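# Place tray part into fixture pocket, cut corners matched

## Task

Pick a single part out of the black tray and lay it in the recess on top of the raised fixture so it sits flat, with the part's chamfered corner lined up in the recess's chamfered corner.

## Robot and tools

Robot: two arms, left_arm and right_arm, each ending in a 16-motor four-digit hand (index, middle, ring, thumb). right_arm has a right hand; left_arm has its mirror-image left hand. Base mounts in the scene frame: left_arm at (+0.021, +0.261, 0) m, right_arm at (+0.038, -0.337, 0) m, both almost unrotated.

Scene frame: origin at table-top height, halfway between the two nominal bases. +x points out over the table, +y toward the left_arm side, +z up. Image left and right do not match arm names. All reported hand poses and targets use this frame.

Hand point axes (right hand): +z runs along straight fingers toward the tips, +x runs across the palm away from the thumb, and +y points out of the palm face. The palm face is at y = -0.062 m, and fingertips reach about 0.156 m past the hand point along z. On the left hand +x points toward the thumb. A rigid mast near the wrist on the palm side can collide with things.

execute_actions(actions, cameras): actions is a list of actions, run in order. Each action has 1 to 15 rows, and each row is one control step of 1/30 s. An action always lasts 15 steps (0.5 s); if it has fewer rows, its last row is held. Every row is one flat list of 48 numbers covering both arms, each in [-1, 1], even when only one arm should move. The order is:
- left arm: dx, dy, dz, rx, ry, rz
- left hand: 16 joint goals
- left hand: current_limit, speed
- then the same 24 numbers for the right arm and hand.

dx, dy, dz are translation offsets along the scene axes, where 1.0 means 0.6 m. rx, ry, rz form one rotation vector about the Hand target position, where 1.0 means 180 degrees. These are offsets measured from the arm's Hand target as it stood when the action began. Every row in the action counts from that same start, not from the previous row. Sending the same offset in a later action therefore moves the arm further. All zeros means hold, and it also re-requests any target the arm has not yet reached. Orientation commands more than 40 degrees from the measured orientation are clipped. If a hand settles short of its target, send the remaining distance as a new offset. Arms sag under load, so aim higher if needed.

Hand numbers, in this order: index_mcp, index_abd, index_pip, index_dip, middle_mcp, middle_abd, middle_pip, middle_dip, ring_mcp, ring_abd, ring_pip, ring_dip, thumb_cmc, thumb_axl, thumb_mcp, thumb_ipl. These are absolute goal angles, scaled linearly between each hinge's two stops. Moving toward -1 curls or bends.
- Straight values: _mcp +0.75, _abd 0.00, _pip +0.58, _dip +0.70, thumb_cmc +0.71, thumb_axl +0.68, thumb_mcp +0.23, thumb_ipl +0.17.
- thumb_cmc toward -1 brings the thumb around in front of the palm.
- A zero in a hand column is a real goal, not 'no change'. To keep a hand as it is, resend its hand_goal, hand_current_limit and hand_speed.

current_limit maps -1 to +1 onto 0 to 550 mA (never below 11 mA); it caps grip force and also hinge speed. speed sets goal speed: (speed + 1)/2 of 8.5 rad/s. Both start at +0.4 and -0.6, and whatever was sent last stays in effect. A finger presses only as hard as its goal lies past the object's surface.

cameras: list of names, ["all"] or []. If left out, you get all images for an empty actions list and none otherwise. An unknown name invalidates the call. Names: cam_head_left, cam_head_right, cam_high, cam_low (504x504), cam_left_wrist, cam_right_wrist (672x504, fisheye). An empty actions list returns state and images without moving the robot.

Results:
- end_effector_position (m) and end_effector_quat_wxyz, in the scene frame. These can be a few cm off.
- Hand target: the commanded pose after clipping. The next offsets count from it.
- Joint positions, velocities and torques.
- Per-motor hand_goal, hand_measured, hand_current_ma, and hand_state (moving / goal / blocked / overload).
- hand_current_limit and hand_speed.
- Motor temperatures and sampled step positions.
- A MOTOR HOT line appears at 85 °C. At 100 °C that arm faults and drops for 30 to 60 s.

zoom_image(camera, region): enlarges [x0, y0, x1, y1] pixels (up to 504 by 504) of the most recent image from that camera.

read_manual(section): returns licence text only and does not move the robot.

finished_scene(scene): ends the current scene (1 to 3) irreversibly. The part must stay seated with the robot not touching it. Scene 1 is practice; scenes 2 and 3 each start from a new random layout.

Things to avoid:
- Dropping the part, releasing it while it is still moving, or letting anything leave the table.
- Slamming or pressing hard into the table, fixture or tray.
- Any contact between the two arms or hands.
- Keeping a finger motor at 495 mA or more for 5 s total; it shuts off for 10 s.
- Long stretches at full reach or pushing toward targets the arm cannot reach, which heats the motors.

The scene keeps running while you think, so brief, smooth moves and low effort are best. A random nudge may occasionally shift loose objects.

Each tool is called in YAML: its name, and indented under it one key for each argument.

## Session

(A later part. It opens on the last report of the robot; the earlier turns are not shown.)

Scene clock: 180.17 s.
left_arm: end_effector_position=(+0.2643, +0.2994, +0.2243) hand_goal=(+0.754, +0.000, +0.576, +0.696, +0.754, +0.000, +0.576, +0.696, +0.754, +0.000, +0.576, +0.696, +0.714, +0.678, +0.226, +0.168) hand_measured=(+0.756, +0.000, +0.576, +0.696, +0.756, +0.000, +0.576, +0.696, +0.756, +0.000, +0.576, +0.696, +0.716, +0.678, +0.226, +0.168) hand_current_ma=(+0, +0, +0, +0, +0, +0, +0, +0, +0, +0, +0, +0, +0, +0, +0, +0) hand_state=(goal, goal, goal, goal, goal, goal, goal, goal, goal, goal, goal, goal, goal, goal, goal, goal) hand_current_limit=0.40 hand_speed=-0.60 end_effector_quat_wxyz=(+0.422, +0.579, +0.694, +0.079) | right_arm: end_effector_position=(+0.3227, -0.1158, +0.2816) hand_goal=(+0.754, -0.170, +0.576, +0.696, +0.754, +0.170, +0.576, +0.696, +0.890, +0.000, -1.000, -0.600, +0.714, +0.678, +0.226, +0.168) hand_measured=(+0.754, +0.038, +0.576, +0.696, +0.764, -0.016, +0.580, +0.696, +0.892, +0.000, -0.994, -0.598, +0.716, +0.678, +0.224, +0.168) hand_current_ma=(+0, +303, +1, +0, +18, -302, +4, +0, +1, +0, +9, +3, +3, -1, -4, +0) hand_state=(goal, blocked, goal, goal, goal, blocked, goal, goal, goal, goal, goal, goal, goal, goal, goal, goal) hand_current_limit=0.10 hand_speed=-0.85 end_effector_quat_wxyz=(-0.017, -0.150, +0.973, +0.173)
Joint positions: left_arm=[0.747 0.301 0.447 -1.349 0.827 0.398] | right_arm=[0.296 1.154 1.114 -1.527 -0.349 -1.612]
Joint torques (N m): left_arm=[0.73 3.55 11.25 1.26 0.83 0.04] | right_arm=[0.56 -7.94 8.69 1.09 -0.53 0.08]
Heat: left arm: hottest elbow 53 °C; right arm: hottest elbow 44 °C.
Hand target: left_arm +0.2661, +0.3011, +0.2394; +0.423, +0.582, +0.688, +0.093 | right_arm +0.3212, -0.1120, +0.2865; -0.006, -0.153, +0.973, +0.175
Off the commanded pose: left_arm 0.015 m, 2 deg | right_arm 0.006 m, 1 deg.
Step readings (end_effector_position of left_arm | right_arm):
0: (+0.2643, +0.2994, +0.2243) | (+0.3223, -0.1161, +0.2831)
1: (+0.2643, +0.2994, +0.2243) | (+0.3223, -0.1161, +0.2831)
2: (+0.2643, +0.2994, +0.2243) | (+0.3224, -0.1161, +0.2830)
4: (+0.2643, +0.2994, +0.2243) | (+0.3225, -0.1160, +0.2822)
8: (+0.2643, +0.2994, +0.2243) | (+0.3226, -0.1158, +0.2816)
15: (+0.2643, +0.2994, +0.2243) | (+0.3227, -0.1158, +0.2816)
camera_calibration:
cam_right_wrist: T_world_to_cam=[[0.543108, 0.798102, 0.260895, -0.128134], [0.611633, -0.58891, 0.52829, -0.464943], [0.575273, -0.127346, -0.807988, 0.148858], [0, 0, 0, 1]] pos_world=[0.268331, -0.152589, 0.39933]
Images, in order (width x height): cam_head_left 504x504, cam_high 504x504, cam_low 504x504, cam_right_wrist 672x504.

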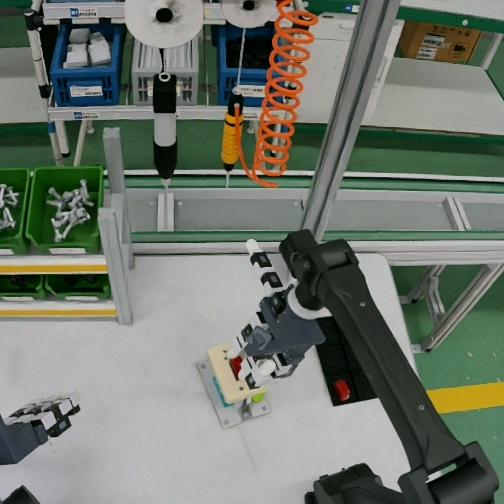

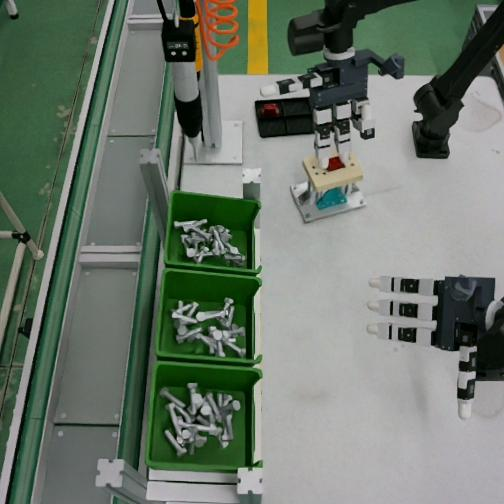

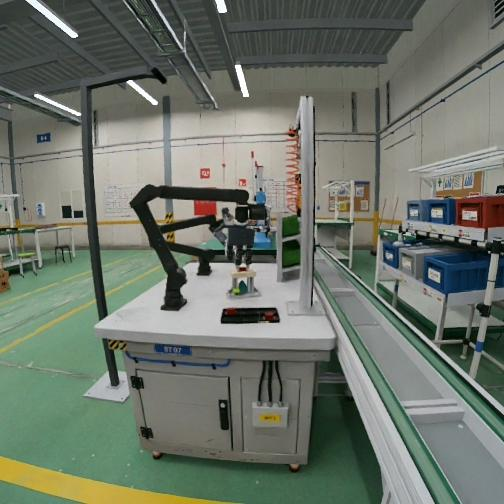

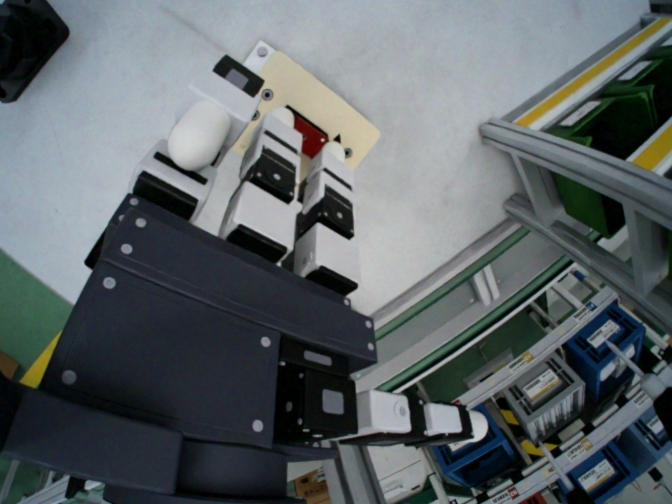

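execute_actions:
  actions:
    - [[0,0,0,0,0,0,0.754,0,0.576,0.696,0.754,0,0.576,0.696,0.754,0,0.576,0.696,0.714,0.678,0.226,0.168,0.4,-0.6,-0.0015,0,0.003,0,0,-0.011,0.754,-0.17,0.576,0.696,0.754,0.17,0.576,0.696,0.89,0,-1,-0.6,0.714,0.678,0.226,0.168,0.1,-0.85]]
  cameras: ["cam_right_wrist","cam_high","cam_head_left","cam_low"]

zoom_image:
  camera: "cam_right_wrist"
  region: [280, 95, 350, 165]

zoom_image:
  camera: "cam_high"
  region: [320, 150, 350, 175]

zoom_image:
  camera: "cam_low"
  region: [233, 262, 253, 276]

Scene clock: 192.50 s.
left_arm: end_effector_position=(+0.2643, +0.2994, +0.2243) hand_goal=(+0.754, +0.000, +0.576, +0.696, +0.754, +0.000, +0.576, +0.696, +0.754, +0.000, +0.576, +0.696, +0.714, +0.678, +0.226, +0.168) hand_measured=(+0.756, +0.000, +0.576, +0.696, +0.756, +0.000, +0.576, +0.696, +0.756, +0.000, +0.576, +0.696, +0.716, +0.678, +0.226, +0.168) hand_current_ma=(+0, +0, +0, +0, +0, +0, +0, +0, +0, +0, +0, +0, +0, +0, +0, +0) hand_state=(goal, goal, goal, goal, goal, goal, goal, goal, goal, goal, goal, goal, goal, goal, goal, goal) hand_current_limit=0.40 hand_speed=-0.60 end_effector_quat_wxyz=(+0.422, +0.579, +0.694, +0.079) | right_arm: end_effector_position=(+0.3225, -0.1154, +0.2817) hand_goal=(+0.754, -0.170, +0.576, +0.696, +0.754, +0.170, +0.576, +0.696, +0.890, +0.000, -1.000, -0.600, +0.714, +0.678, +0.226, +0.168) hand_measured=(+0.752, +0.038, +0.576, +0.696, +0.764, -0.016, +0.580, +0.696, +0.892, +0.000, -0.994, -0.598, +0.716, +0.678, +0.224, +0.168) hand_current_ma=(-1, +302, +0, +0, +19, -302, +5, +1, +1, +0, +9, +3, +3, -1, -4, +0) hand_state=(goal, blocked, goal, goal, goal, blocked, goal, goal, goal, goal, goal, goal, goal, goal, goal, goal) hand_current_limit=0.10 hand_speed=-0.85 end_effector_quat_wxyz=(-0.016, -0.133, +0.976, +0.173)
Joint positions: left_arm=[0.747 0.301 0.447 -1.349 0.827 0.398] | right_arm=[0.299 1.14 1.104 -1.52 -0.349 -1.574]
Joint torques (N m): left_arm=[0.5 3.31 11.36 1.36 0.86 0.08] | right_arm=[0.73 -8.18 8.83 1.01 -0.47 0.06]
Heat: left arm: hottest elbow 53 °C; right arm: hottest elbow 43 °C.
Hand target: left_arm +0.2661, +0.3011, +0.2394; +0.423, +0.582, +0.688, +0.093 | right_arm +0.3202, -0.1120, +0.2884; -0.003, -0.137, +0.975, +0.175
Off the commanded pose: left_arm 0.015 m, 2 deg | right_arm 0.008 m, 1 deg.
Step readings (end_effector_position of left_arm | right_arm):
0: (+0.2643, +0.2994, +0.2243) | (+0.3227, -0.1158, +0.2816)
1: (+0.2643, +0.2994, +0.2243) | (+0.3227, -0.1158, +0.2816)
2: (+0.2643, +0.2994, +0.2243) | (+0.3228, -0.1158, +0.2816)
4: (+0.2643, +0.2994, +0.2243) | (+0.3226, -0.1157, +0.2814)
8: (+0.2643, +0.2994, +0.2243) | (+0.3219, -0.1158, +0.2817)
15: (+0.2643, +0.2994, +0.2243) | (+0.3223, -0.1155, +0.2818)
camera_calibration:
cam_right_wrist: T_world_to_cam=[[0.569832, 0.779765, 0.259343, -0.13858], [0.593002, -0.608671, 0.527132, -0.460709], [0.568894, -0.146585, -0.809242, 0.149312], [0, 0, 0, 1]] pos_world=[0.267226, -0.150474, 0.399624]
Images, in order (width x height): cam_head_left 504x504, cam_high 504x504, cam_low 504x504, cam_right_wrist 672x504.

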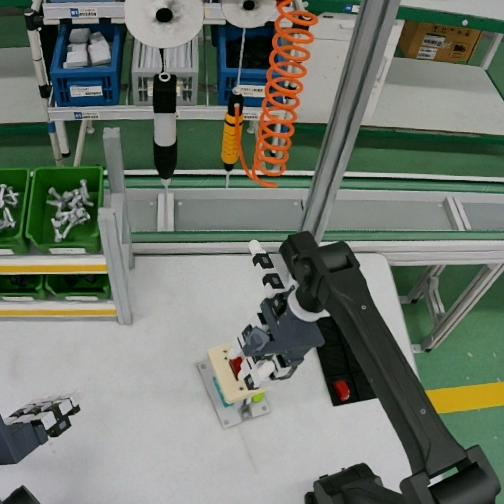

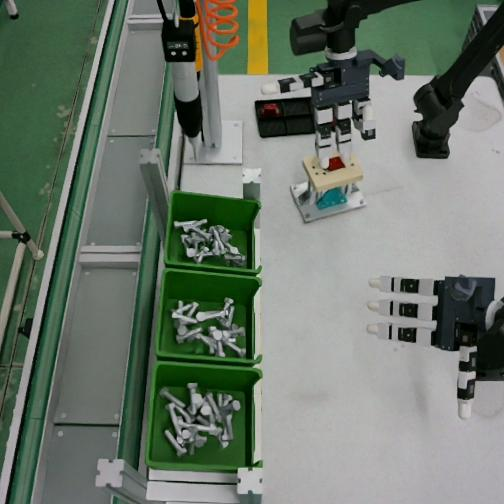

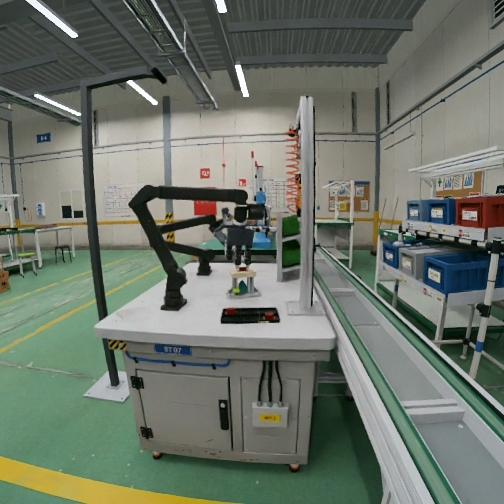

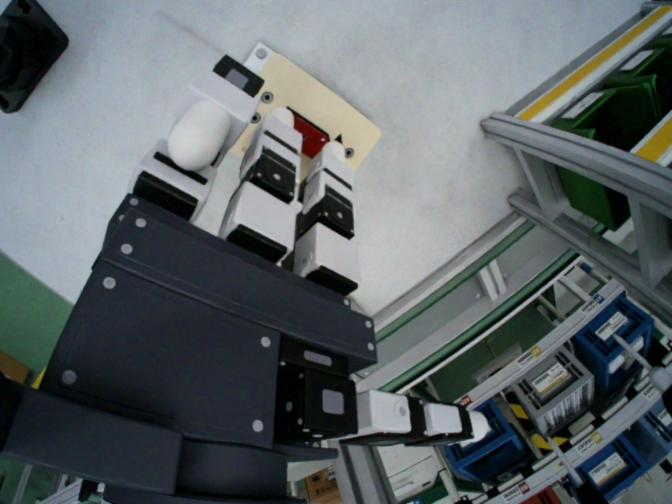

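Scaled by 7.200 from the camera's 672x504 image, which has a finer 960x720 frame.

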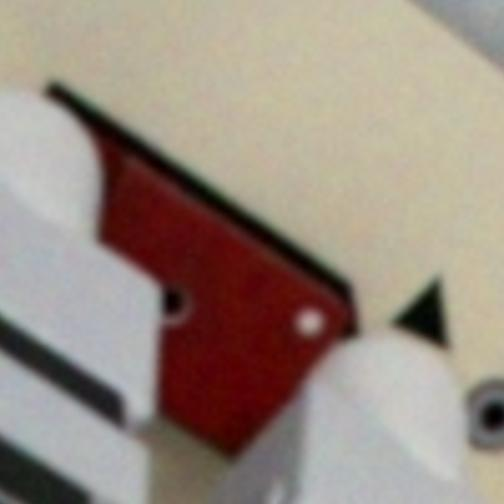

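Scaled by 16.800 from the camera's 504x504 image, which has a finer 720x720 frame.

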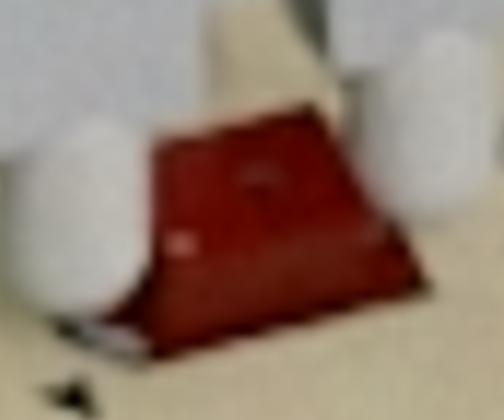

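Scaled by 25.200 from the camera's 504x504 image, which has a finer 720x720 frame.

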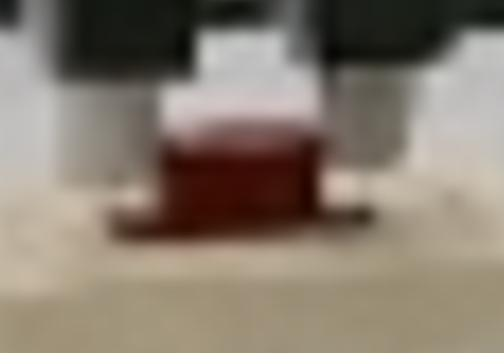

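execute_actions:
  actions:
    - [[0,0,0,0,0,0,0.754,0,0.576,0.696,0.754,0,0.576,0.696,0.754,0,0.576,0.696,0.714,0.678,0.226,0.168,0.4,-0.6,0,0,-0.01,0,0,0,0.754,-0.17,0.576,0.696,0.754,0.17,0.576,0.696,0.89,0,-1,-0.6,0.714,0.678,0.226,0.168,0.1,-0.85]]
  cameras: ["cam_right_wrist","cam_high","cam_head_left","cam_low"]

zoom_image:
  camera: "cam_right_wrist"
  region: [280, 95, 350, 165]

zoom_image:
  camera: "cam_high"
  region: [320, 150, 350, 175]

zoom_image:
  camera: "cam_head_left"
  region: [225, 355, 250, 385]

zoom_image:
  camera: "cam_low"
  region: [233, 262, 253, 276]

Scene clock: 196.03 s.
left_arm: end_effector_position=(+0.2643, +0.2994, +0.2243) hand_goal=(+0.754, +0.000, +0.576, +0.696, +0.754, +0.000, +0.576, +0.696, +0.754, +0.000, +0.576, +0.696, +0.714, +0.678, +0.226, +0.168) hand_measured=(+0.756, +0.000, +0.576, +0.696, +0.756, +0.000, +0.576, +0.696, +0.756, +0.000, +0.576, +0.696, +0.716, +0.678, +0.226, +0.168) hand_current_ma=(+0, +0, +0, +0, +0, +0, +0, +0, +0, +0, +0, +0, +0, +0, +0, +0) hand_state=(goal, goal, goal, goal, goal, goal, goal, goal, goal, goal, goal, goal, goal, goal, goal, goal) hand_current_limit=0.40 hand_speed=-0.60 end_effector_quat_wxyz=(+0.422, +0.579, +0.694, +0.079) | right_arm: end_effector_position=(+0.3217, -0.1156, +0.2808) hand_goal=(+0.754, -0.170, +0.576, +0.696, +0.754, +0.170, +0.576, +0.696, +0.890, +0.000, -1.000, -0.600, +0.714, +0.678, +0.226, +0.168) hand_measured=(+0.750, +0.038, +0.574, +0.696, +0.764, -0.016, +0.580, +0.696, +0.892, +0.000, -0.994, -0.598, +0.716, +0.678, +0.224, +0.168) hand_current_ma=(-7, +303, -3, +0, +19, -302, +5, +1, +1, +0, +9, +3, +3, -1, -4, +0) hand_state=(goal, blocked, goal, goal, goal, blocked, goal, goal, goal, goal, goal, goal, goal, goal, goal, goal) hand_current_limit=0.10 hand_speed=-0.85 end_effector_quat_wxyz=(-0.011, -0.134, +0.976, +0.174)
Joint positions: left_arm=[0.747 0.301 0.447 -1.349 0.827 0.398] | right_arm=[0.299 1.132 1.095 -1.509 -0.349 -1.573]
Joint torques (N m): left_arm=[0.97 3.84 11.32 1.32 0.85 0.04] | right_arm=[0.79 -7.18 8.32 1.24 -0.48 0.08]
Heat: left arm: hottest elbow 53 °C; right arm: hottest elbow 43 °C.
Hand target: left_arm +0.2661, +0.3011, +0.2394; +0.423, +0.582, +0.688, +0.093 | right_arm +0.3202, -0.1120, +0.2822; -0.003, -0.137, +0.975, +0.175
Off the commanded pose: left_arm 0.015 m, 2 deg | right_arm 0.004 m, 1 deg.
Step readings (end_effector_position of left_arm | right_arm):
0: (+0.2643, +0.2994, +0.2243) | (+0.3225, -0.1154, +0.2817)
1: (+0.2643, +0.2994, +0.2243) | (+0.3225, -0.1154, +0.2817)
2: (+0.2643, +0.2994, +0.2243) | (+0.3225, -0.1154, +0.2813)
4: (+0.2643, +0.2994, +0.2243) | (+0.3225, -0.1154, +0.2809)
8: (+0.2643, +0.2994, +0.2243) | (+0.3219, -0.1156, +0.2809)
15: (+0.2643, +0.2994, +0.2243) | (+0.3217, -0.1156, +0.2808)
camera_calibration:
cam_right_wrist: T_world_to_cam=[[0.567554, 0.778813, 0.267083, -0.139276], [0.587566, -0.610366, 0.531243, -0.459456], [0.576757, -0.14458, -0.80402, 0.14523], [0, 0, 0, 1]] pos_world=[0.265245, -0.150969, 0.398049]
Images, in order (width x height): cam_head_left 504x504, cam_high 504x504, cam_low 504x504, cam_right_wrist 672x504.

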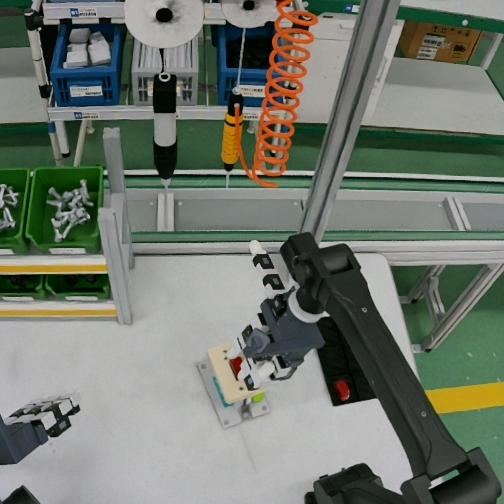

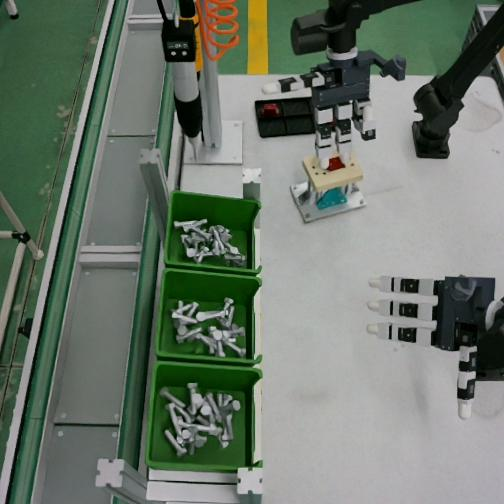

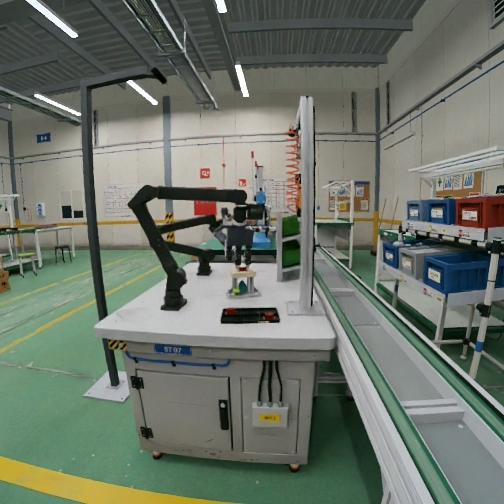

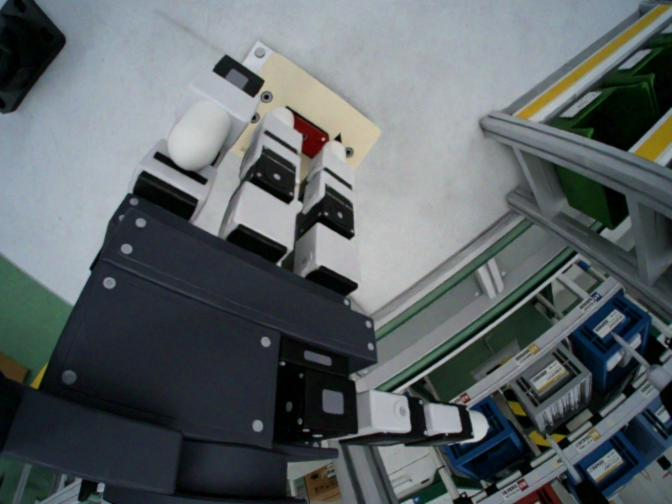

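Scaled by 7.200 from the camera's 672x504 image, which has a finer 960x720 frame.

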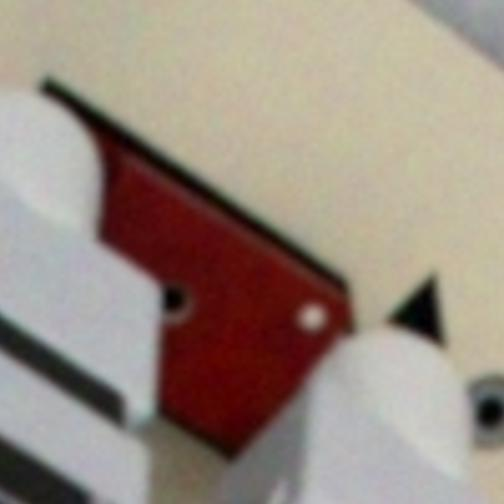

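Scaled by 16.800 from the camera's 504x504 image, which has a finer 720x720 frame.

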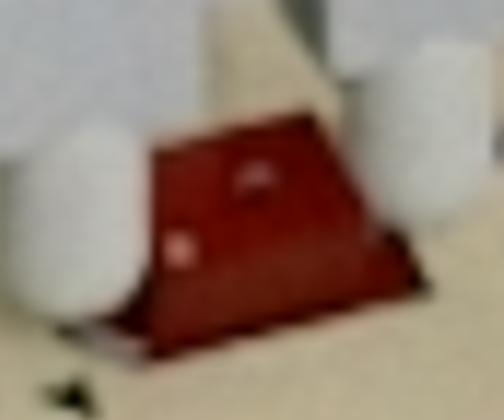

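Scaled by 16.800 from the camera's 504x504 image, which has a finer 720x720 frame.

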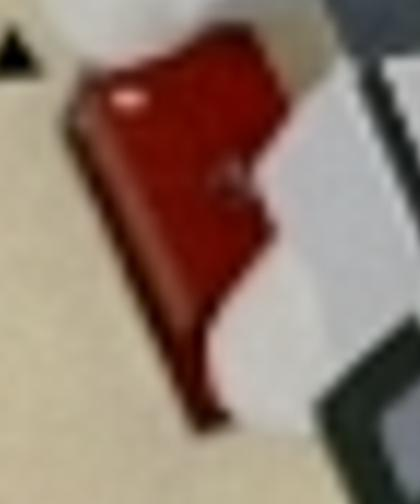

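Scaled by 25.200 from the camera's 504x504 image, which has a finer 720x720 frame.

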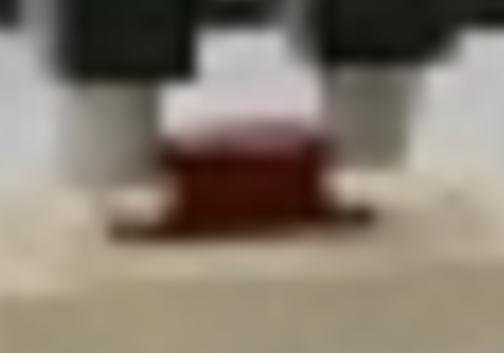

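execute_actions:
  actions:
    - [[0,0,0,0,0,0,0.754,0,0.576,0.696,0.754,0,0.576,0.696,0.754,0,0.576,0.696,0.714,0.678,0.226,0.168,0.4,-0.6,0,0,0.01,0,0,0,0.754,0.06,0.576,0.696,0.754,-0.04,0.576,0.696,0.89,0,-1,-0.6,0.714,0.678,0.226,0.168,0.1,-0.95]]
  cameras: ["cam_right_wrist","cam_high","cam_head_left","cam_low"]

zoom_image:
  camera: "cam_right_wrist"
  region: [280, 95, 350, 165]

zoom_image:
  camera: "cam_high"
  region: [320, 150, 350, 175]

zoom_image:
  camera: "cam_low"
  region: [233, 262, 253, 276]

Scene clock: 201.43 s.
left_arm: end_effector_position=(+0.2643, +0.2994, +0.2243) hand_goal=(+0.754, +0.000, +0.576, +0.696, +0.754, +0.000, +0.576, +0.696, +0.754, +0.000, +0.576, +0.696, +0.714, +0.678, +0.226, +0.168) hand_measured=(+0.756, +0.000, +0.576, +0.696, +0.756, +0.000, +0.576, +0.696, +0.756, +0.000, +0.576, +0.696, +0.716, +0.678, +0.226, +0.168) hand_current_ma=(+0, +0, +0, +0, +0, +0, +0, +0, +0, +0, +0, +0, +0, +0, +0, +0) hand_state=(goal, goal, goal, goal, goal, goal, goal, goal, goal, goal, goal, goal, goal, goal, goal, goal) hand_current_limit=0.40 hand_speed=-0.60 end_effector_quat_wxyz=(+0.422, +0.579, +0.694, +0.079) | right_arm: end_effector_position=(+0.3218, -0.1156, +0.2808) hand_goal=(+0.754, +0.060, +0.576, +0.696, +0.754, -0.040, +0.576, +0.696, +0.890, +0.000, -1.000, -0.600, +0.714, +0.678, +0.226, +0.168) hand_measured=(+0.754, +0.056, +0.574, +0.696, +0.762, -0.036, +0.580, +0.696, +0.892, +0.000, -0.994, -0.598, +0.716, +0.678, +0.224, +0.168) hand_current_ma=(+0, -4, -3, +0, +13, +4, +5, +1, +1, +0, +9, +3, +3, -1, -4, +0) hand_state=(goal, goal, goal, goal, goal, goal, goal, goal, goal, goal, goal, goal, goal, goal, goal, goal) hand_current_limit=0.10 hand_speed=-0.95 end_effector_quat_wxyz=(-0.011, -0.134, +0.976, +0.174)
Joint positions: left_arm=[0.747 0.301 0.447 -1.349 0.827 0.398] | right_arm=[0.299 1.132 1.095 -1.509 -0.349 -1.572]
Joint torques (N m): left_arm=[0.21 3.6 11.41 1.48 0.85 0.04] | right_arm=[0.62 -7.24 9.59 0.54 -0.48 0.08]
Heat: left arm: hottest elbow 53 °C; right arm: hottest elbow 44 °C.
Hand target: left_arm +0.2661, +0.3011, +0.2394; +0.423, +0.582, +0.688, +0.093 | right_arm +0.3202, -0.1120, +0.2882; -0.003, -0.137, +0.975, +0.175
Off the commanded pose: left_arm 0.015 m, 2 deg | right_arm 0.008 m, 1 deg.
Step readings (end_effector_position of left_arm | right_arm):
0: (+0.2643, +0.2994, +0.2243) | (+0.3217, -0.1156, +0.2808)
1: (+0.2643, +0.2994, +0.2243) | (+0.3217, -0.1156, +0.2808)
2: (+0.2643, +0.2994, +0.2243) | (+0.3217, -0.1156, +0.2808)
4: (+0.2643, +0.2994, +0.2243) | (+0.3217, -0.1156, +0.2808)
8: (+0.2643, +0.2994, +0.2243) | (+0.3217, -0.1156, +0.2808)
15: (+0.2643, +0.2994, +0.2243) | (+0.3217, -0.1156, +0.2808)
camera_calibration:
cam_right_wrist: T_world_to_cam=[[0.568207, 0.778412, 0.266864, -0.139555], [0.587263, -0.610762, 0.531123, -0.459386], [0.576423, -0.145068, -0.804172, 0.145262], [0, 0, 0, 1]] pos_world=[0.265344, -0.150871, 0.398048]
Images, in order (width x height): cam_head_left 504x504, cam_high 504x504, cam_low 504x504, cam_right_wrist 672x504.

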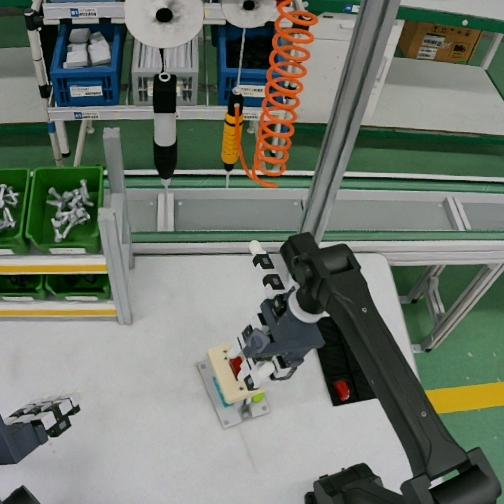

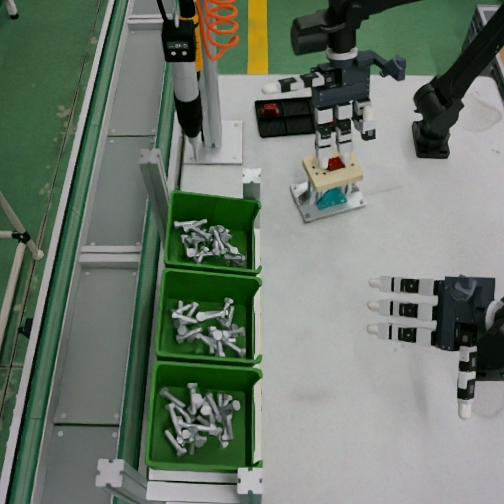

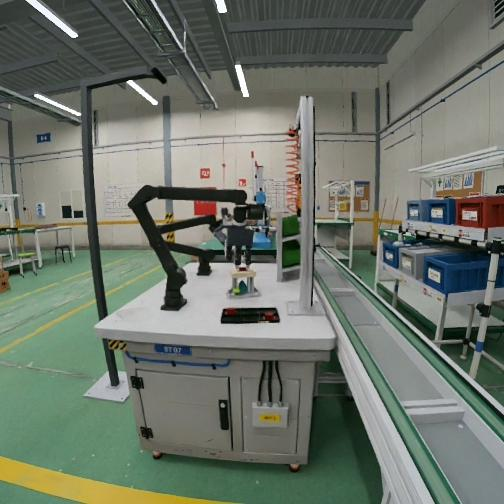

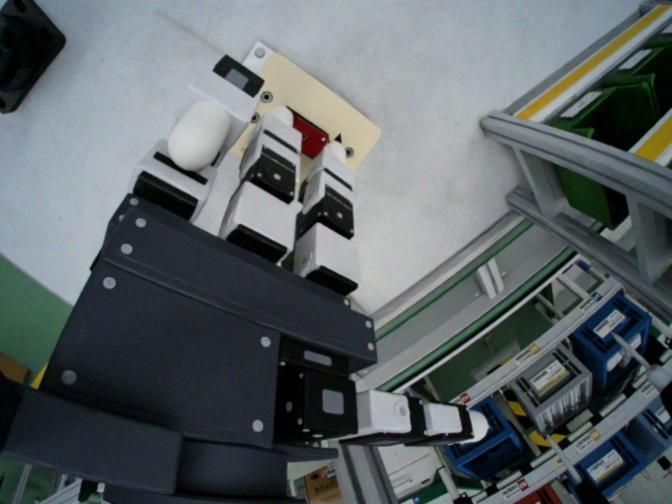

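Scaled by 7.200 from the camera's 672x504 image, which has a finer 960x720 frame.

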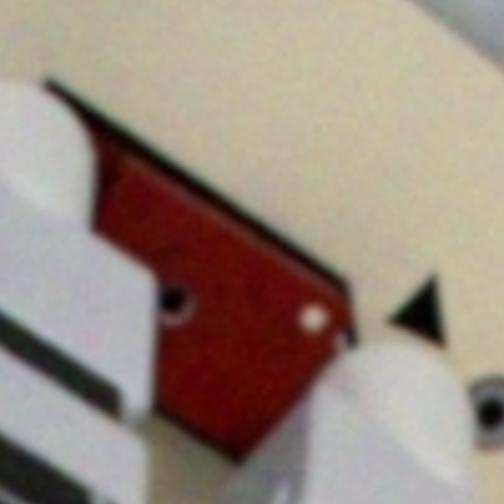

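Scaled by 16.800 from the camera's 504x504 image, which has a finer 720x720 frame.

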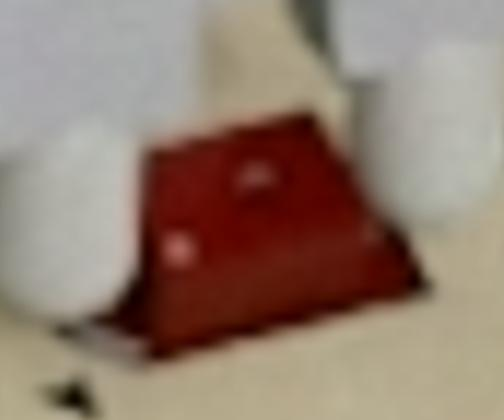

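Scaled by 25.200 from the camera's 504x504 image, which has a finer 720x720 frame.

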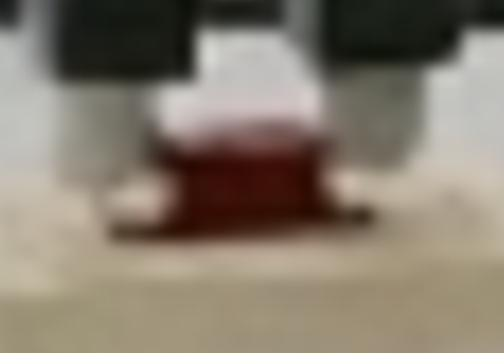

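execute_actions:
  actions:
    - [[0,0,0,0,0,0,0.754,0,0.576,0.696,0.754,0,0.576,0.696,0.754,0,0.576,0.696,0.714,0.678,0.226,0.168,0.4,-0.6,0,0,0.003,0,0,0,0.754,0.11,0.576,0.696,0.754,-0.09,0.576,0.696,0.89,0,-1,-0.6,0.714,0.678,0.226,0.168,0.1,-0.92]]
    - [[0,0,0,0,0,0,0.754,0,0.576,0.696,0.754,0,0.576,0.696,0.754,0,0.576,0.696,0.714,0.678,0.226,0.168,0.4,-0.6,0,0,0.03,0.0045,-0.0155,0,0.754,0.11,0.576,0.696,0.754,-0.09,0.576,0.696,0.89,0,-1,-0.6,0.714,0.678,0.226,0.168,0.1,-0.92]]
  cameras: ["cam_right_wrist","cam_high"]

zoom_image:
  camera: "cam_right_wrist"
  region: [260, 80, 360, 180]

zoom_image:
  camera: "cam_high"
  region: [320, 150, 350, 175]

Scene clock: 208.57 s.
left_arm: end_effector_position=(+0.2643, +0.2994, +0.2243) hand_goal=(+0.754, +0.000, +0.576, +0.696, +0.754, +0.000, +0.576, +0.696, +0.754, +0.000, +0.576, +0.696, +0.714, +0.678, +0.226, +0.168) hand_measured=(+0.756, +0.000, +0.576, +0.696, +0.756, +0.000, +0.576, +0.696, +0.756, +0.000, +0.576, +0.696, +0.716, +0.678, +0.226, +0.168) hand_current_ma=(+0, +0, +0, +0, +0, +0, +0, +0, +0, +0, +0, +0, +0, +0, +0, +0) hand_state=(goal, goal, goal, goal, goal, goal, goal, goal, goal, goal, goal, goal, goal, goal, goal, goal) hand_current_limit=0.40 hand_speed=-0.60 end_effector_quat_wxyz=(+0.422, +0.579, +0.694, +0.079) | right_arm: end_effector_position=(+0.3176, -0.1168, +0.2894) hand_goal=(+0.754, +0.110, +0.576, +0.696, +0.754, -0.090, +0.576, +0.696, +0.890, +0.000, -1.000, -0.600, +0.714, +0.678, +0.226, +0.168) hand_measured=(+0.754, +0.106, +0.574, +0.696, +0.762, -0.086, +0.580, +0.696, +0.892, +0.000, -0.994, -0.598, +0.716, +0.678, +0.224, +0.168) hand_current_ma=(+0, -5, -2, +0, +13, +4, +5, +1, +1, +0, +9, +3, +3, -1, -4, +0) hand_state=(goal, goal, goal, goal, goal, goal, goal, goal, goal, goal, goal, goal, goal, goal, goal, goal) hand_current_limit=0.10 hand_speed=-0.92 end_effector_quat_wxyz=(+0.003, -0.136, +0.975, +0.176)
Joint positions: left_arm=[0.747 0.301 0.447 -1.349 0.827 0.398] | right_arm=[0.299 1.104 1.095 -1.509 -0.349 -1.572]
Joint torques (N m): left_arm=[0.56 3.84 11.33 1.4 0.84 0.07] | right_arm=[0.67 -6.89 11.84 0.47 -0.49 0.07]
Heat: left arm: hottest elbow 54 °C; right arm: hottest elbow 44 °C.
Hand target: left_arm +0.2661, +0.3011, +0.2394; +0.423, +0.582, +0.688, +0.093 | right_arm +0.3202, -0.1120, +0.3081; +0.021, -0.141, +0.974, +0.178
Off the commanded pose: left_arm 0.015 m, 2 deg | right_arm 0.019 m, 2 deg.
Step readings (end_effector_position of left_arm | right_arm):
0: (+0.2643, +0.2994, +0.2243) | (+0.3218, -0.1156, +0.2808)
1: (+0.2643, +0.2994, +0.2243) | (+0.3218, -0.1156, +0.2808)
2: (+0.2643, +0.2994, +0.2243) | (+0.3218, -0.1156, +0.2808)
4: (+0.2643, +0.2994, +0.2243) | (+0.3218, -0.1156, +0.2808)
8: (+0.2643, +0.2994, +0.2243) | (+0.3218, -0.1156, +0.2808)
15: (+0.2643, +0.2994, +0.2243) | (+0.3218, -0.1156, +0.2808)
16: (+0.2643, +0.2994, +0.2243) | (+0.3218, -0.1156, +0.2808)
17: (+0.2643, +0.2994, +0.2243) | (+0.3217, -0.1156, +0.2809)
19: (+0.2643, +0.2994, +0.2243) | (+0.3213, -0.1158, +0.2819)
23: (+0.2643, +0.2994, +0.2243) | (+0.3192, -0.1163, +0.2862)
30: (+0.2643, +0.2994, +0.2243) | (+0.3176, -0.1168, +0.2894)
camera_calibration:
cam_right_wrist: T_world_to_cam=[[0.560774, 0.776359, 0.287747, -0.142546], [0.572806, -0.614716, 0.542234, -0.461308], [0.597851, -0.139247, -0.78942, 0.143983], [0, 0, 0, 1]] pos_world=[0.258096, -0.152857, 0.404817]
Images, in order (width x height): cam_high 504x504, cam_right_wrist 672x504.

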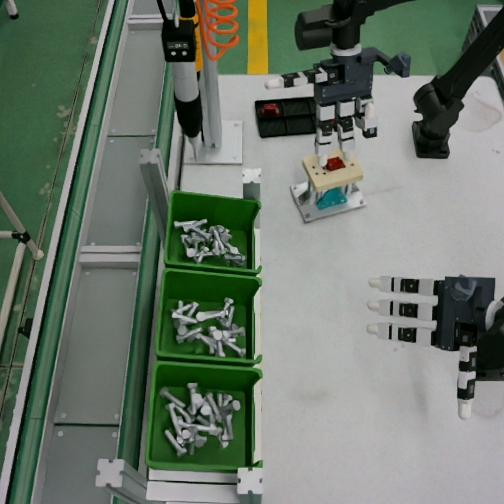

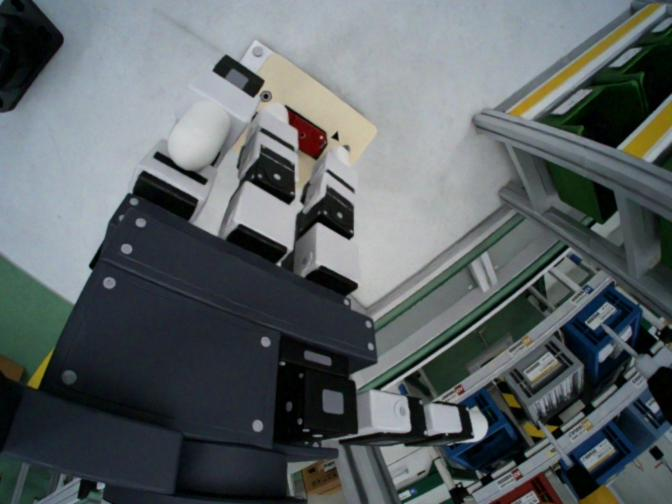

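Scaled by 5.040 from the camera's 672x504 image, which has a finer 960x720 frame.

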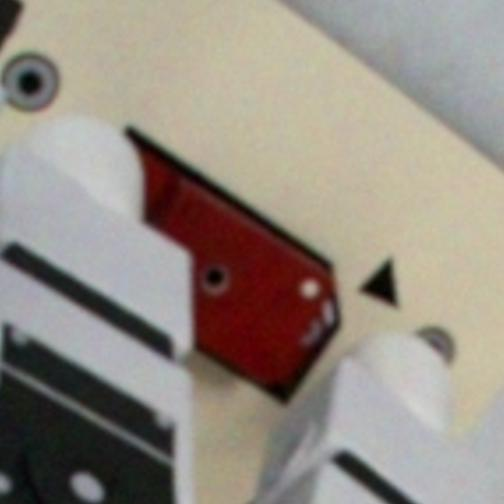

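Scaled by 16.800 from the camera's 504x504 image, which has a finer 720x720 frame.

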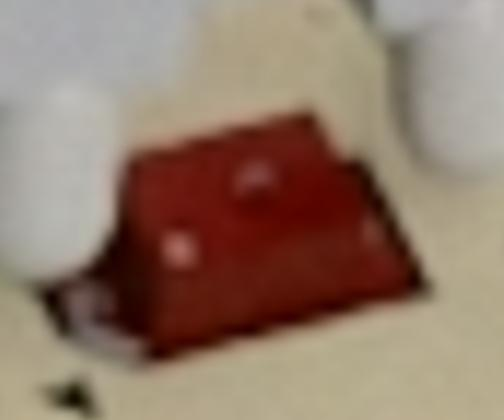

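execute_actions:
  actions:
    - [[0,0,0,0,0,0,0.754,0,0.576,0.696,0.754,0,0.576,0.696,0.754,0,0.576,0.696,0.714,0.678,0.226,0.168,0.4,-0.6,0.003,0,0.03,0.0012,-0.004,0,0.754,0.11,0.576,0.696,0.754,-0.09,0.576,0.696,0.89,0,-1,-0.6,0.714,0.678,0.226,0.168,0.1,-0.92]]
  cameras: ["cam_right_wrist","cam_high"]

zoom_image:
  camera: "cam_high"
  region: [320, 150, 350, 175]

Scene clock: 211.63 s.
left_arm: end_effector_position=(+0.2643, +0.2994, +0.2243) hand_goal=(+0.754, +0.000, +0.576, +0.696, +0.754, +0.000, +0.576, +0.696, +0.754, +0.000, +0.576, +0.696, +0.714, +0.678, +0.226, +0.168) hand_measured=(+0.756, +0.000, +0.576, +0.696, +0.756, +0.000, +0.576, +0.696, +0.756, +0.000, +0.576, +0.696, +0.716, +0.678, +0.226, +0.168) hand_current_ma=(+0, +0, +0, +0, +0, +0, +0, +0, +0, +0, +0, +0, +0, +0, +0, +0) hand_state=(goal, goal, goal, goal, goal, goal, goal, goal, goal, goal, goal, goal, goal, goal, goal, goal) hand_current_limit=0.40 hand_speed=-0.60 end_effector_quat_wxyz=(+0.422, +0.579, +0.694, +0.079) | right_arm: end_effector_position=(+0.3180, -0.1167, +0.3023) hand_goal=(+0.754, +0.110, +0.576, +0.696, +0.754, -0.090, +0.576, +0.696, +0.890, +0.000, -1.000, -0.600, +0.714, +0.678, +0.226, +0.168) hand_measured=(+0.754, +0.106, +0.574, +0.696, +0.762, -0.086, +0.580, +0.696, +0.892, +0.000, -0.994, -0.598, +0.716, +0.678, +0.224, +0.168) hand_current_ma=(+0, -4, -2, +0, +13, +4, +5, +1, +1, +0, +9, +3, +3, -1, -4, +0) hand_state=(goal, goal, goal, goal, goal, goal, goal, goal, goal, goal, goal, goal, goal, goal, goal, goal) hand_current_limit=0.10 hand_speed=-0.92 end_effector_quat_wxyz=(+0.004, -0.136, +0.975, +0.176)
Joint positions: left_arm=[0.747 0.301 0.447 -1.349 0.827 0.398] | right_arm=[0.299 1.104 1.129 -1.54 -0.349 -1.572]
Joint torques (N m): left_arm=[0.5 3.37 11.33 1.42 0.86 0.05] | right_arm=[0.5 -7.12 12.79 0.31 -0.51 0.07]
Heat: left arm: hottest elbow 54 °C; right arm: hottest elbow 45 °C.
Hand target: left_arm +0.2661, +0.3011, +0.2394; +0.423, +0.582, +0.688, +0.093 | right_arm +0.3220, -0.1120, +0.3261; +0.028, -0.142, +0.973, +0.179
Off the commanded pose: left_arm 0.015 m, 2 deg | right_arm 0.025 m, 3 deg.
Step readings (end_effector_position of left_arm | right_arm):
0: (+0.2643, +0.2994, +0.2243) | (+0.3176, -0.1168, +0.2894)
1: (+0.2643, +0.2994, +0.2243) | (+0.3176, -0.1168, +0.2894)
2: (+0.2643, +0.2994, +0.2243) | (+0.3172, -0.1169, +0.2896)
4: (+0.2643, +0.2994, +0.2243) | (+0.3162, -0.1172, +0.2910)
8: (+0.2643, +0.2994, +0.2243) | (+0.3171, -0.1169, +0.2982)
15: (+0.2643, +0.2994, +0.2243) | (+0.3182, -0.1166, +0.3023)
camera_calibration:
cam_right_wrist: T_world_to_cam=[[0.560126, 0.776203, 0.289426, -0.146819], [0.571662, -0.615027, 0.543088, -0.468365], [0.599551, -0.138743, -0.788218, 0.153087], [0, 0, 0, 1]] pos_world=[0.2582, -0.152856, 0.417522]
Images, in order (width x height): cam_high 504x504, cam_right_wrist 672x504.

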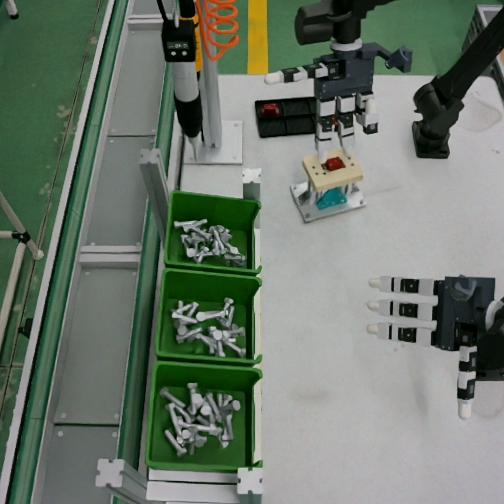

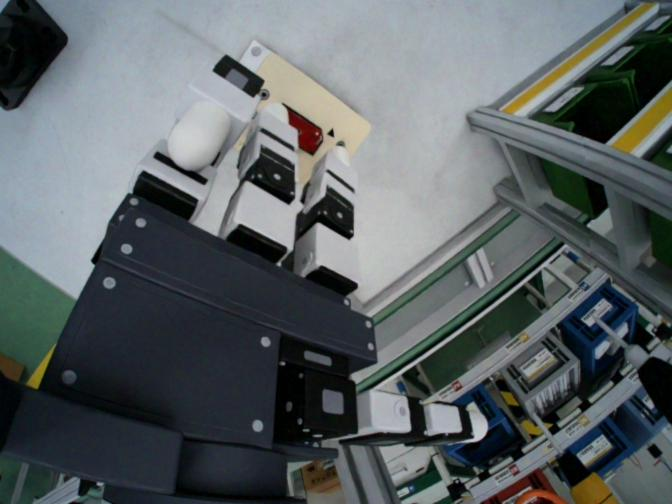

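Scaled by 16.800 from the camera's 504x504 image, which has a finer 720x720 frame.

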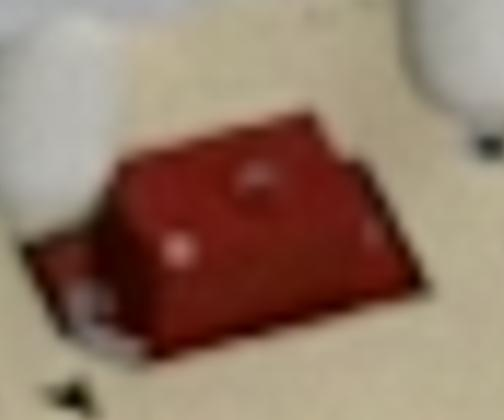

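execute_actions:
  actions:
    - [[0,0,0,0,0,0,0.754,0,0.576,0.696,0.754,0,0.576,0.696,0.754,0,0.576,0.696,0.714,0.678,0.226,0.168,0.4,-0.6,0.01,-0.02,0.03,0,0,0,0.754,0.11,0.576,0.696,0.754,-0.09,0.576,0.696,0.89,0,-1,-0.6,0.714,0.678,0.226,0.168,0.1,-0.92]]
    - [[0,0,0,0,0,0,0.754,0,0.576,0.696,0.754,0,0.576,0.696,0.754,0,0.576,0.696,0.714,0.678,0.226,0.168,0.4,-0.6,0.02,-0.065,0.0,0,0,0,0.754,0.11,0.576,0.696,0.754,-0.09,0.576,0.696,0.89,0,-1,-0.6,0.714,0.678,0.226,0.168,0.1,-0.92]]
    - [[0,0,0,0,0,0,0.754,0,0.576,0.696,0.754,0,0.576,0.696,0.754,0,0.576,0.696,0.714,0.678,0.226,0.168,0.4,-0.6,0.02,-0.065,0.0,0,0,0,0.754,0.11,0.576,0.696,0.754,-0.09,0.576,0.696,0.89,0,-1,-0.6,0.714,0.678,0.226,0.168,0.1,-0.92]]
  cameras: ["cam_high","cam_low","cam_head_left"]

zoom_image:
  camera: "cam_high"
  region: [310, 140, 360, 190]

zoom_image:
  camera: "cam_low"
  region: [228, 257, 258, 287]

zoom_image:
  camera: "cam_head_left"
  region: [210, 340, 270, 400]

Scene clock: 216.50 s.
left_arm: end_effector_position=(+0.2643, +0.2994, +0.2243) hand_goal=(+0.754, +0.000, +0.576, +0.696, +0.754, +0.000, +0.576, +0.696, +0.754, +0.000, +0.576, +0.696, +0.714, +0.678, +0.226, +0.168) hand_measured=(+0.756, +0.000, +0.576, +0.696, +0.756, +0.000, +0.576, +0.696, +0.756, +0.000, +0.576, +0.696, +0.716, +0.678, +0.226, +0.168) hand_current_ma=(+0, +0, +0, +0, +0, +0, +0, +0, +0, +0, +0, +0, +0, +0, +0, +0) hand_state=(goal, goal, goal, goal, goal, goal, goal, goal, goal, goal, goal, goal, goal, goal, goal, goal) hand_current_limit=0.40 hand_speed=-0.60 end_effector_quat_wxyz=(+0.422, +0.579, +0.694, +0.079) | right_arm: end_effector_position=(+0.3421, -0.1998, +0.3296) hand_goal=(+0.754, +0.110, +0.576, +0.696, +0.754, -0.090, +0.576, +0.696, +0.890, +0.000, -1.000, -0.600, +0.714, +0.678, +0.226, +0.168) hand_measured=(+0.756, +0.106, +0.574, +0.696, +0.756, -0.086, +0.578, +0.696, +0.892, +0.000, -0.994, -0.598, +0.716, +0.678, +0.224, +0.168) hand_current_ma=(+2, -4, -2, +0, +4, +3, +3, +1, +1, +0, +9, +3, +4, -1, -5, +0) hand_state=(goal, goal, goal, goal, goal, goal, goal, goal, goal, goal, goal, goal, goal, goal, goal, goal) hand_current_limit=0.10 hand_speed=-0.92 end_effector_quat_wxyz=(+0.014, -0.138, +0.974, +0.180)
Joint positions: left_arm=[0.747 0.301 0.447 -1.349 0.827 0.398] | right_arm=[0.012 1.155 1.234 -1.682 -0.363 -1.879]
Joint torques (N m): left_arm=[0.67 3.55 11.26 1.36 0.83 0.06] | right_arm=[-0.73 -5.19 12.6 0.18 -0.56 -0.08]
Heat: left arm: hottest elbow 54 °C; right arm: hottest elbow 46 °C.
Hand target: left_arm +0.2661, +0.3011, +0.2394; +0.423, +0.582, +0.688, +0.093 | right_arm +0.3520, -0.2020, +0.3440; +0.028, -0.142, +0.973, +0.179
Off the commanded pose: left_arm 0.015 m, 2 deg | right_arm 0.018 m, 2 deg.
Step readings (end_effector_position of left_arm | right_arm):
0: (+0.2643, +0.2994, +0.2243) | (+0.3180, -0.1167, +0.3023)
1: (+0.2643, +0.2994, +0.2243) | (+0.3180, -0.1167, +0.3024)
2: (+0.2643, +0.2994, +0.2243) | (+0.3174, -0.1168, +0.3032)
4: (+0.2643, +0.2994, +0.2243) | (+0.3162, -0.1179, +0.3077)
8: (+0.2643, +0.2994, +0.2243) | (+0.3189, -0.1201, +0.3205)
15: (+0.2643, +0.2994, +0.2243) | (+0.3198, -0.1226, +0.3255)
16: (+0.2643, +0.2994, +0.2243) | (+0.3195, -0.1229, +0.3256)
17: (+0.2643, +0.2994, +0.2243) | (+0.3192, -0.1241, +0.3259)
19: (+0.2643, +0.2994, +0.2243) | (+0.3211, -0.1335, +0.3262)
23: (+0.2643, +0.2994, +0.2243) | (+0.3303, -0.1565, +0.3277)
30: (+0.2643, +0.2994, +0.2243) | (+0.3310, -0.1618, +0.3291)
31: (+0.2643, +0.2994, +0.2243) | (+0.3308, -0.1620, +0.3289)
32: (+0.2643, +0.2994, +0.2243) | (+0.3308, -0.1636, +0.3290)
34: (+0.2643, +0.2994, +0.2243) | (+0.3328, -0.1718, +0.3296)
38: (+0.2643, +0.2994, +0.2243) | (+0.3427, -0.1941, +0.3295)
45: (+0.2643, +0.2994, +0.2243) | (+0.3435, -0.1999, +0.3285)
Images, in order (width x height): cam_head_left 504x504, cam_high 504x504, cam_low 504x504.

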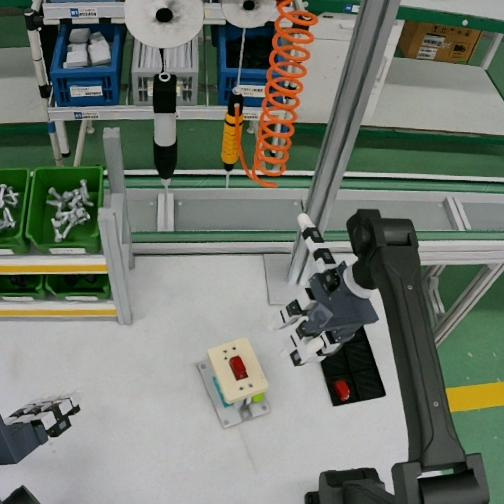

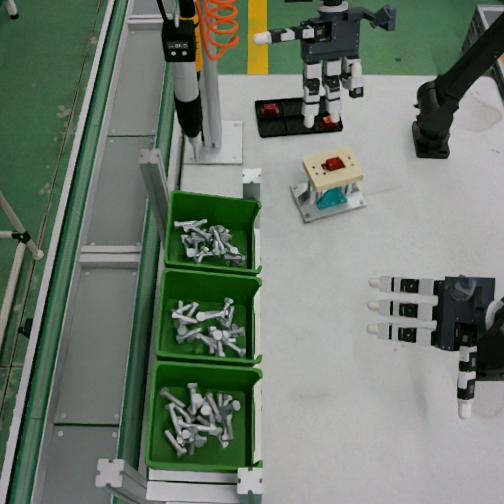

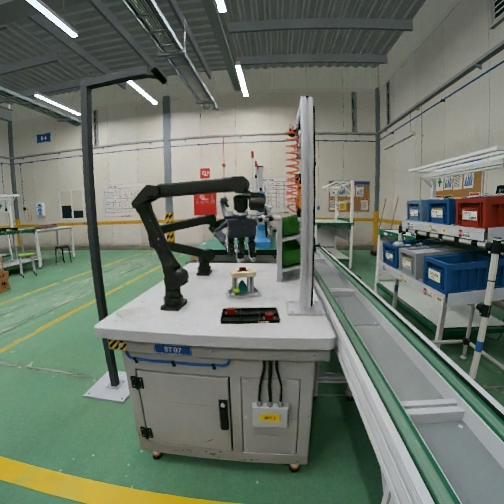

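Scaled by 10.080 from the camera's 504x504 image, which has a finer 720x720 frame.

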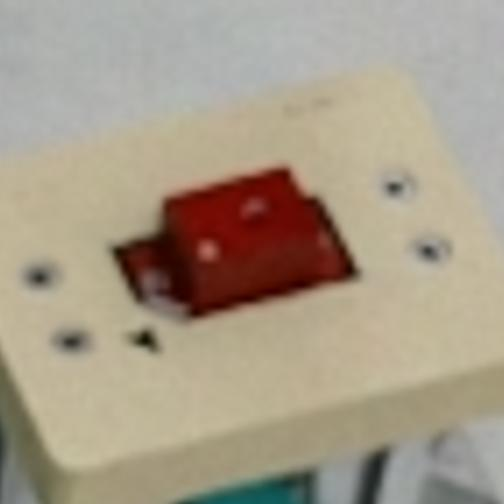

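Scaled by 16.800 from the camera's 504x504 image, which has a finer 720x720 frame.

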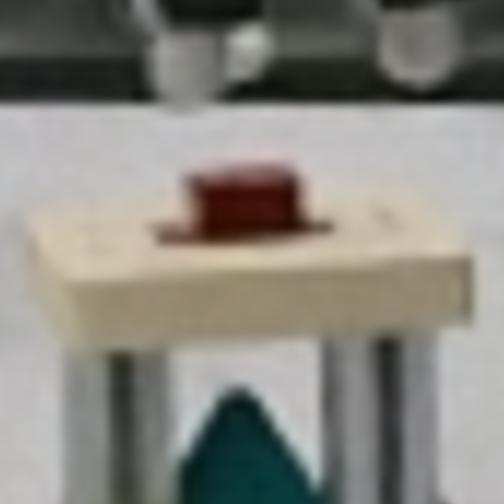

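Scaled by 8.400 from the camera's 504x504 image, which has a finer 720x720 frame.

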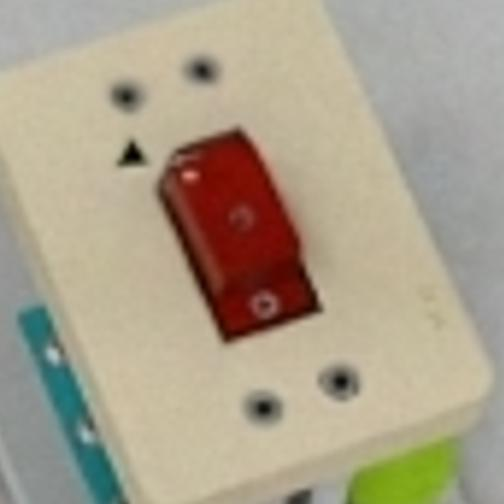

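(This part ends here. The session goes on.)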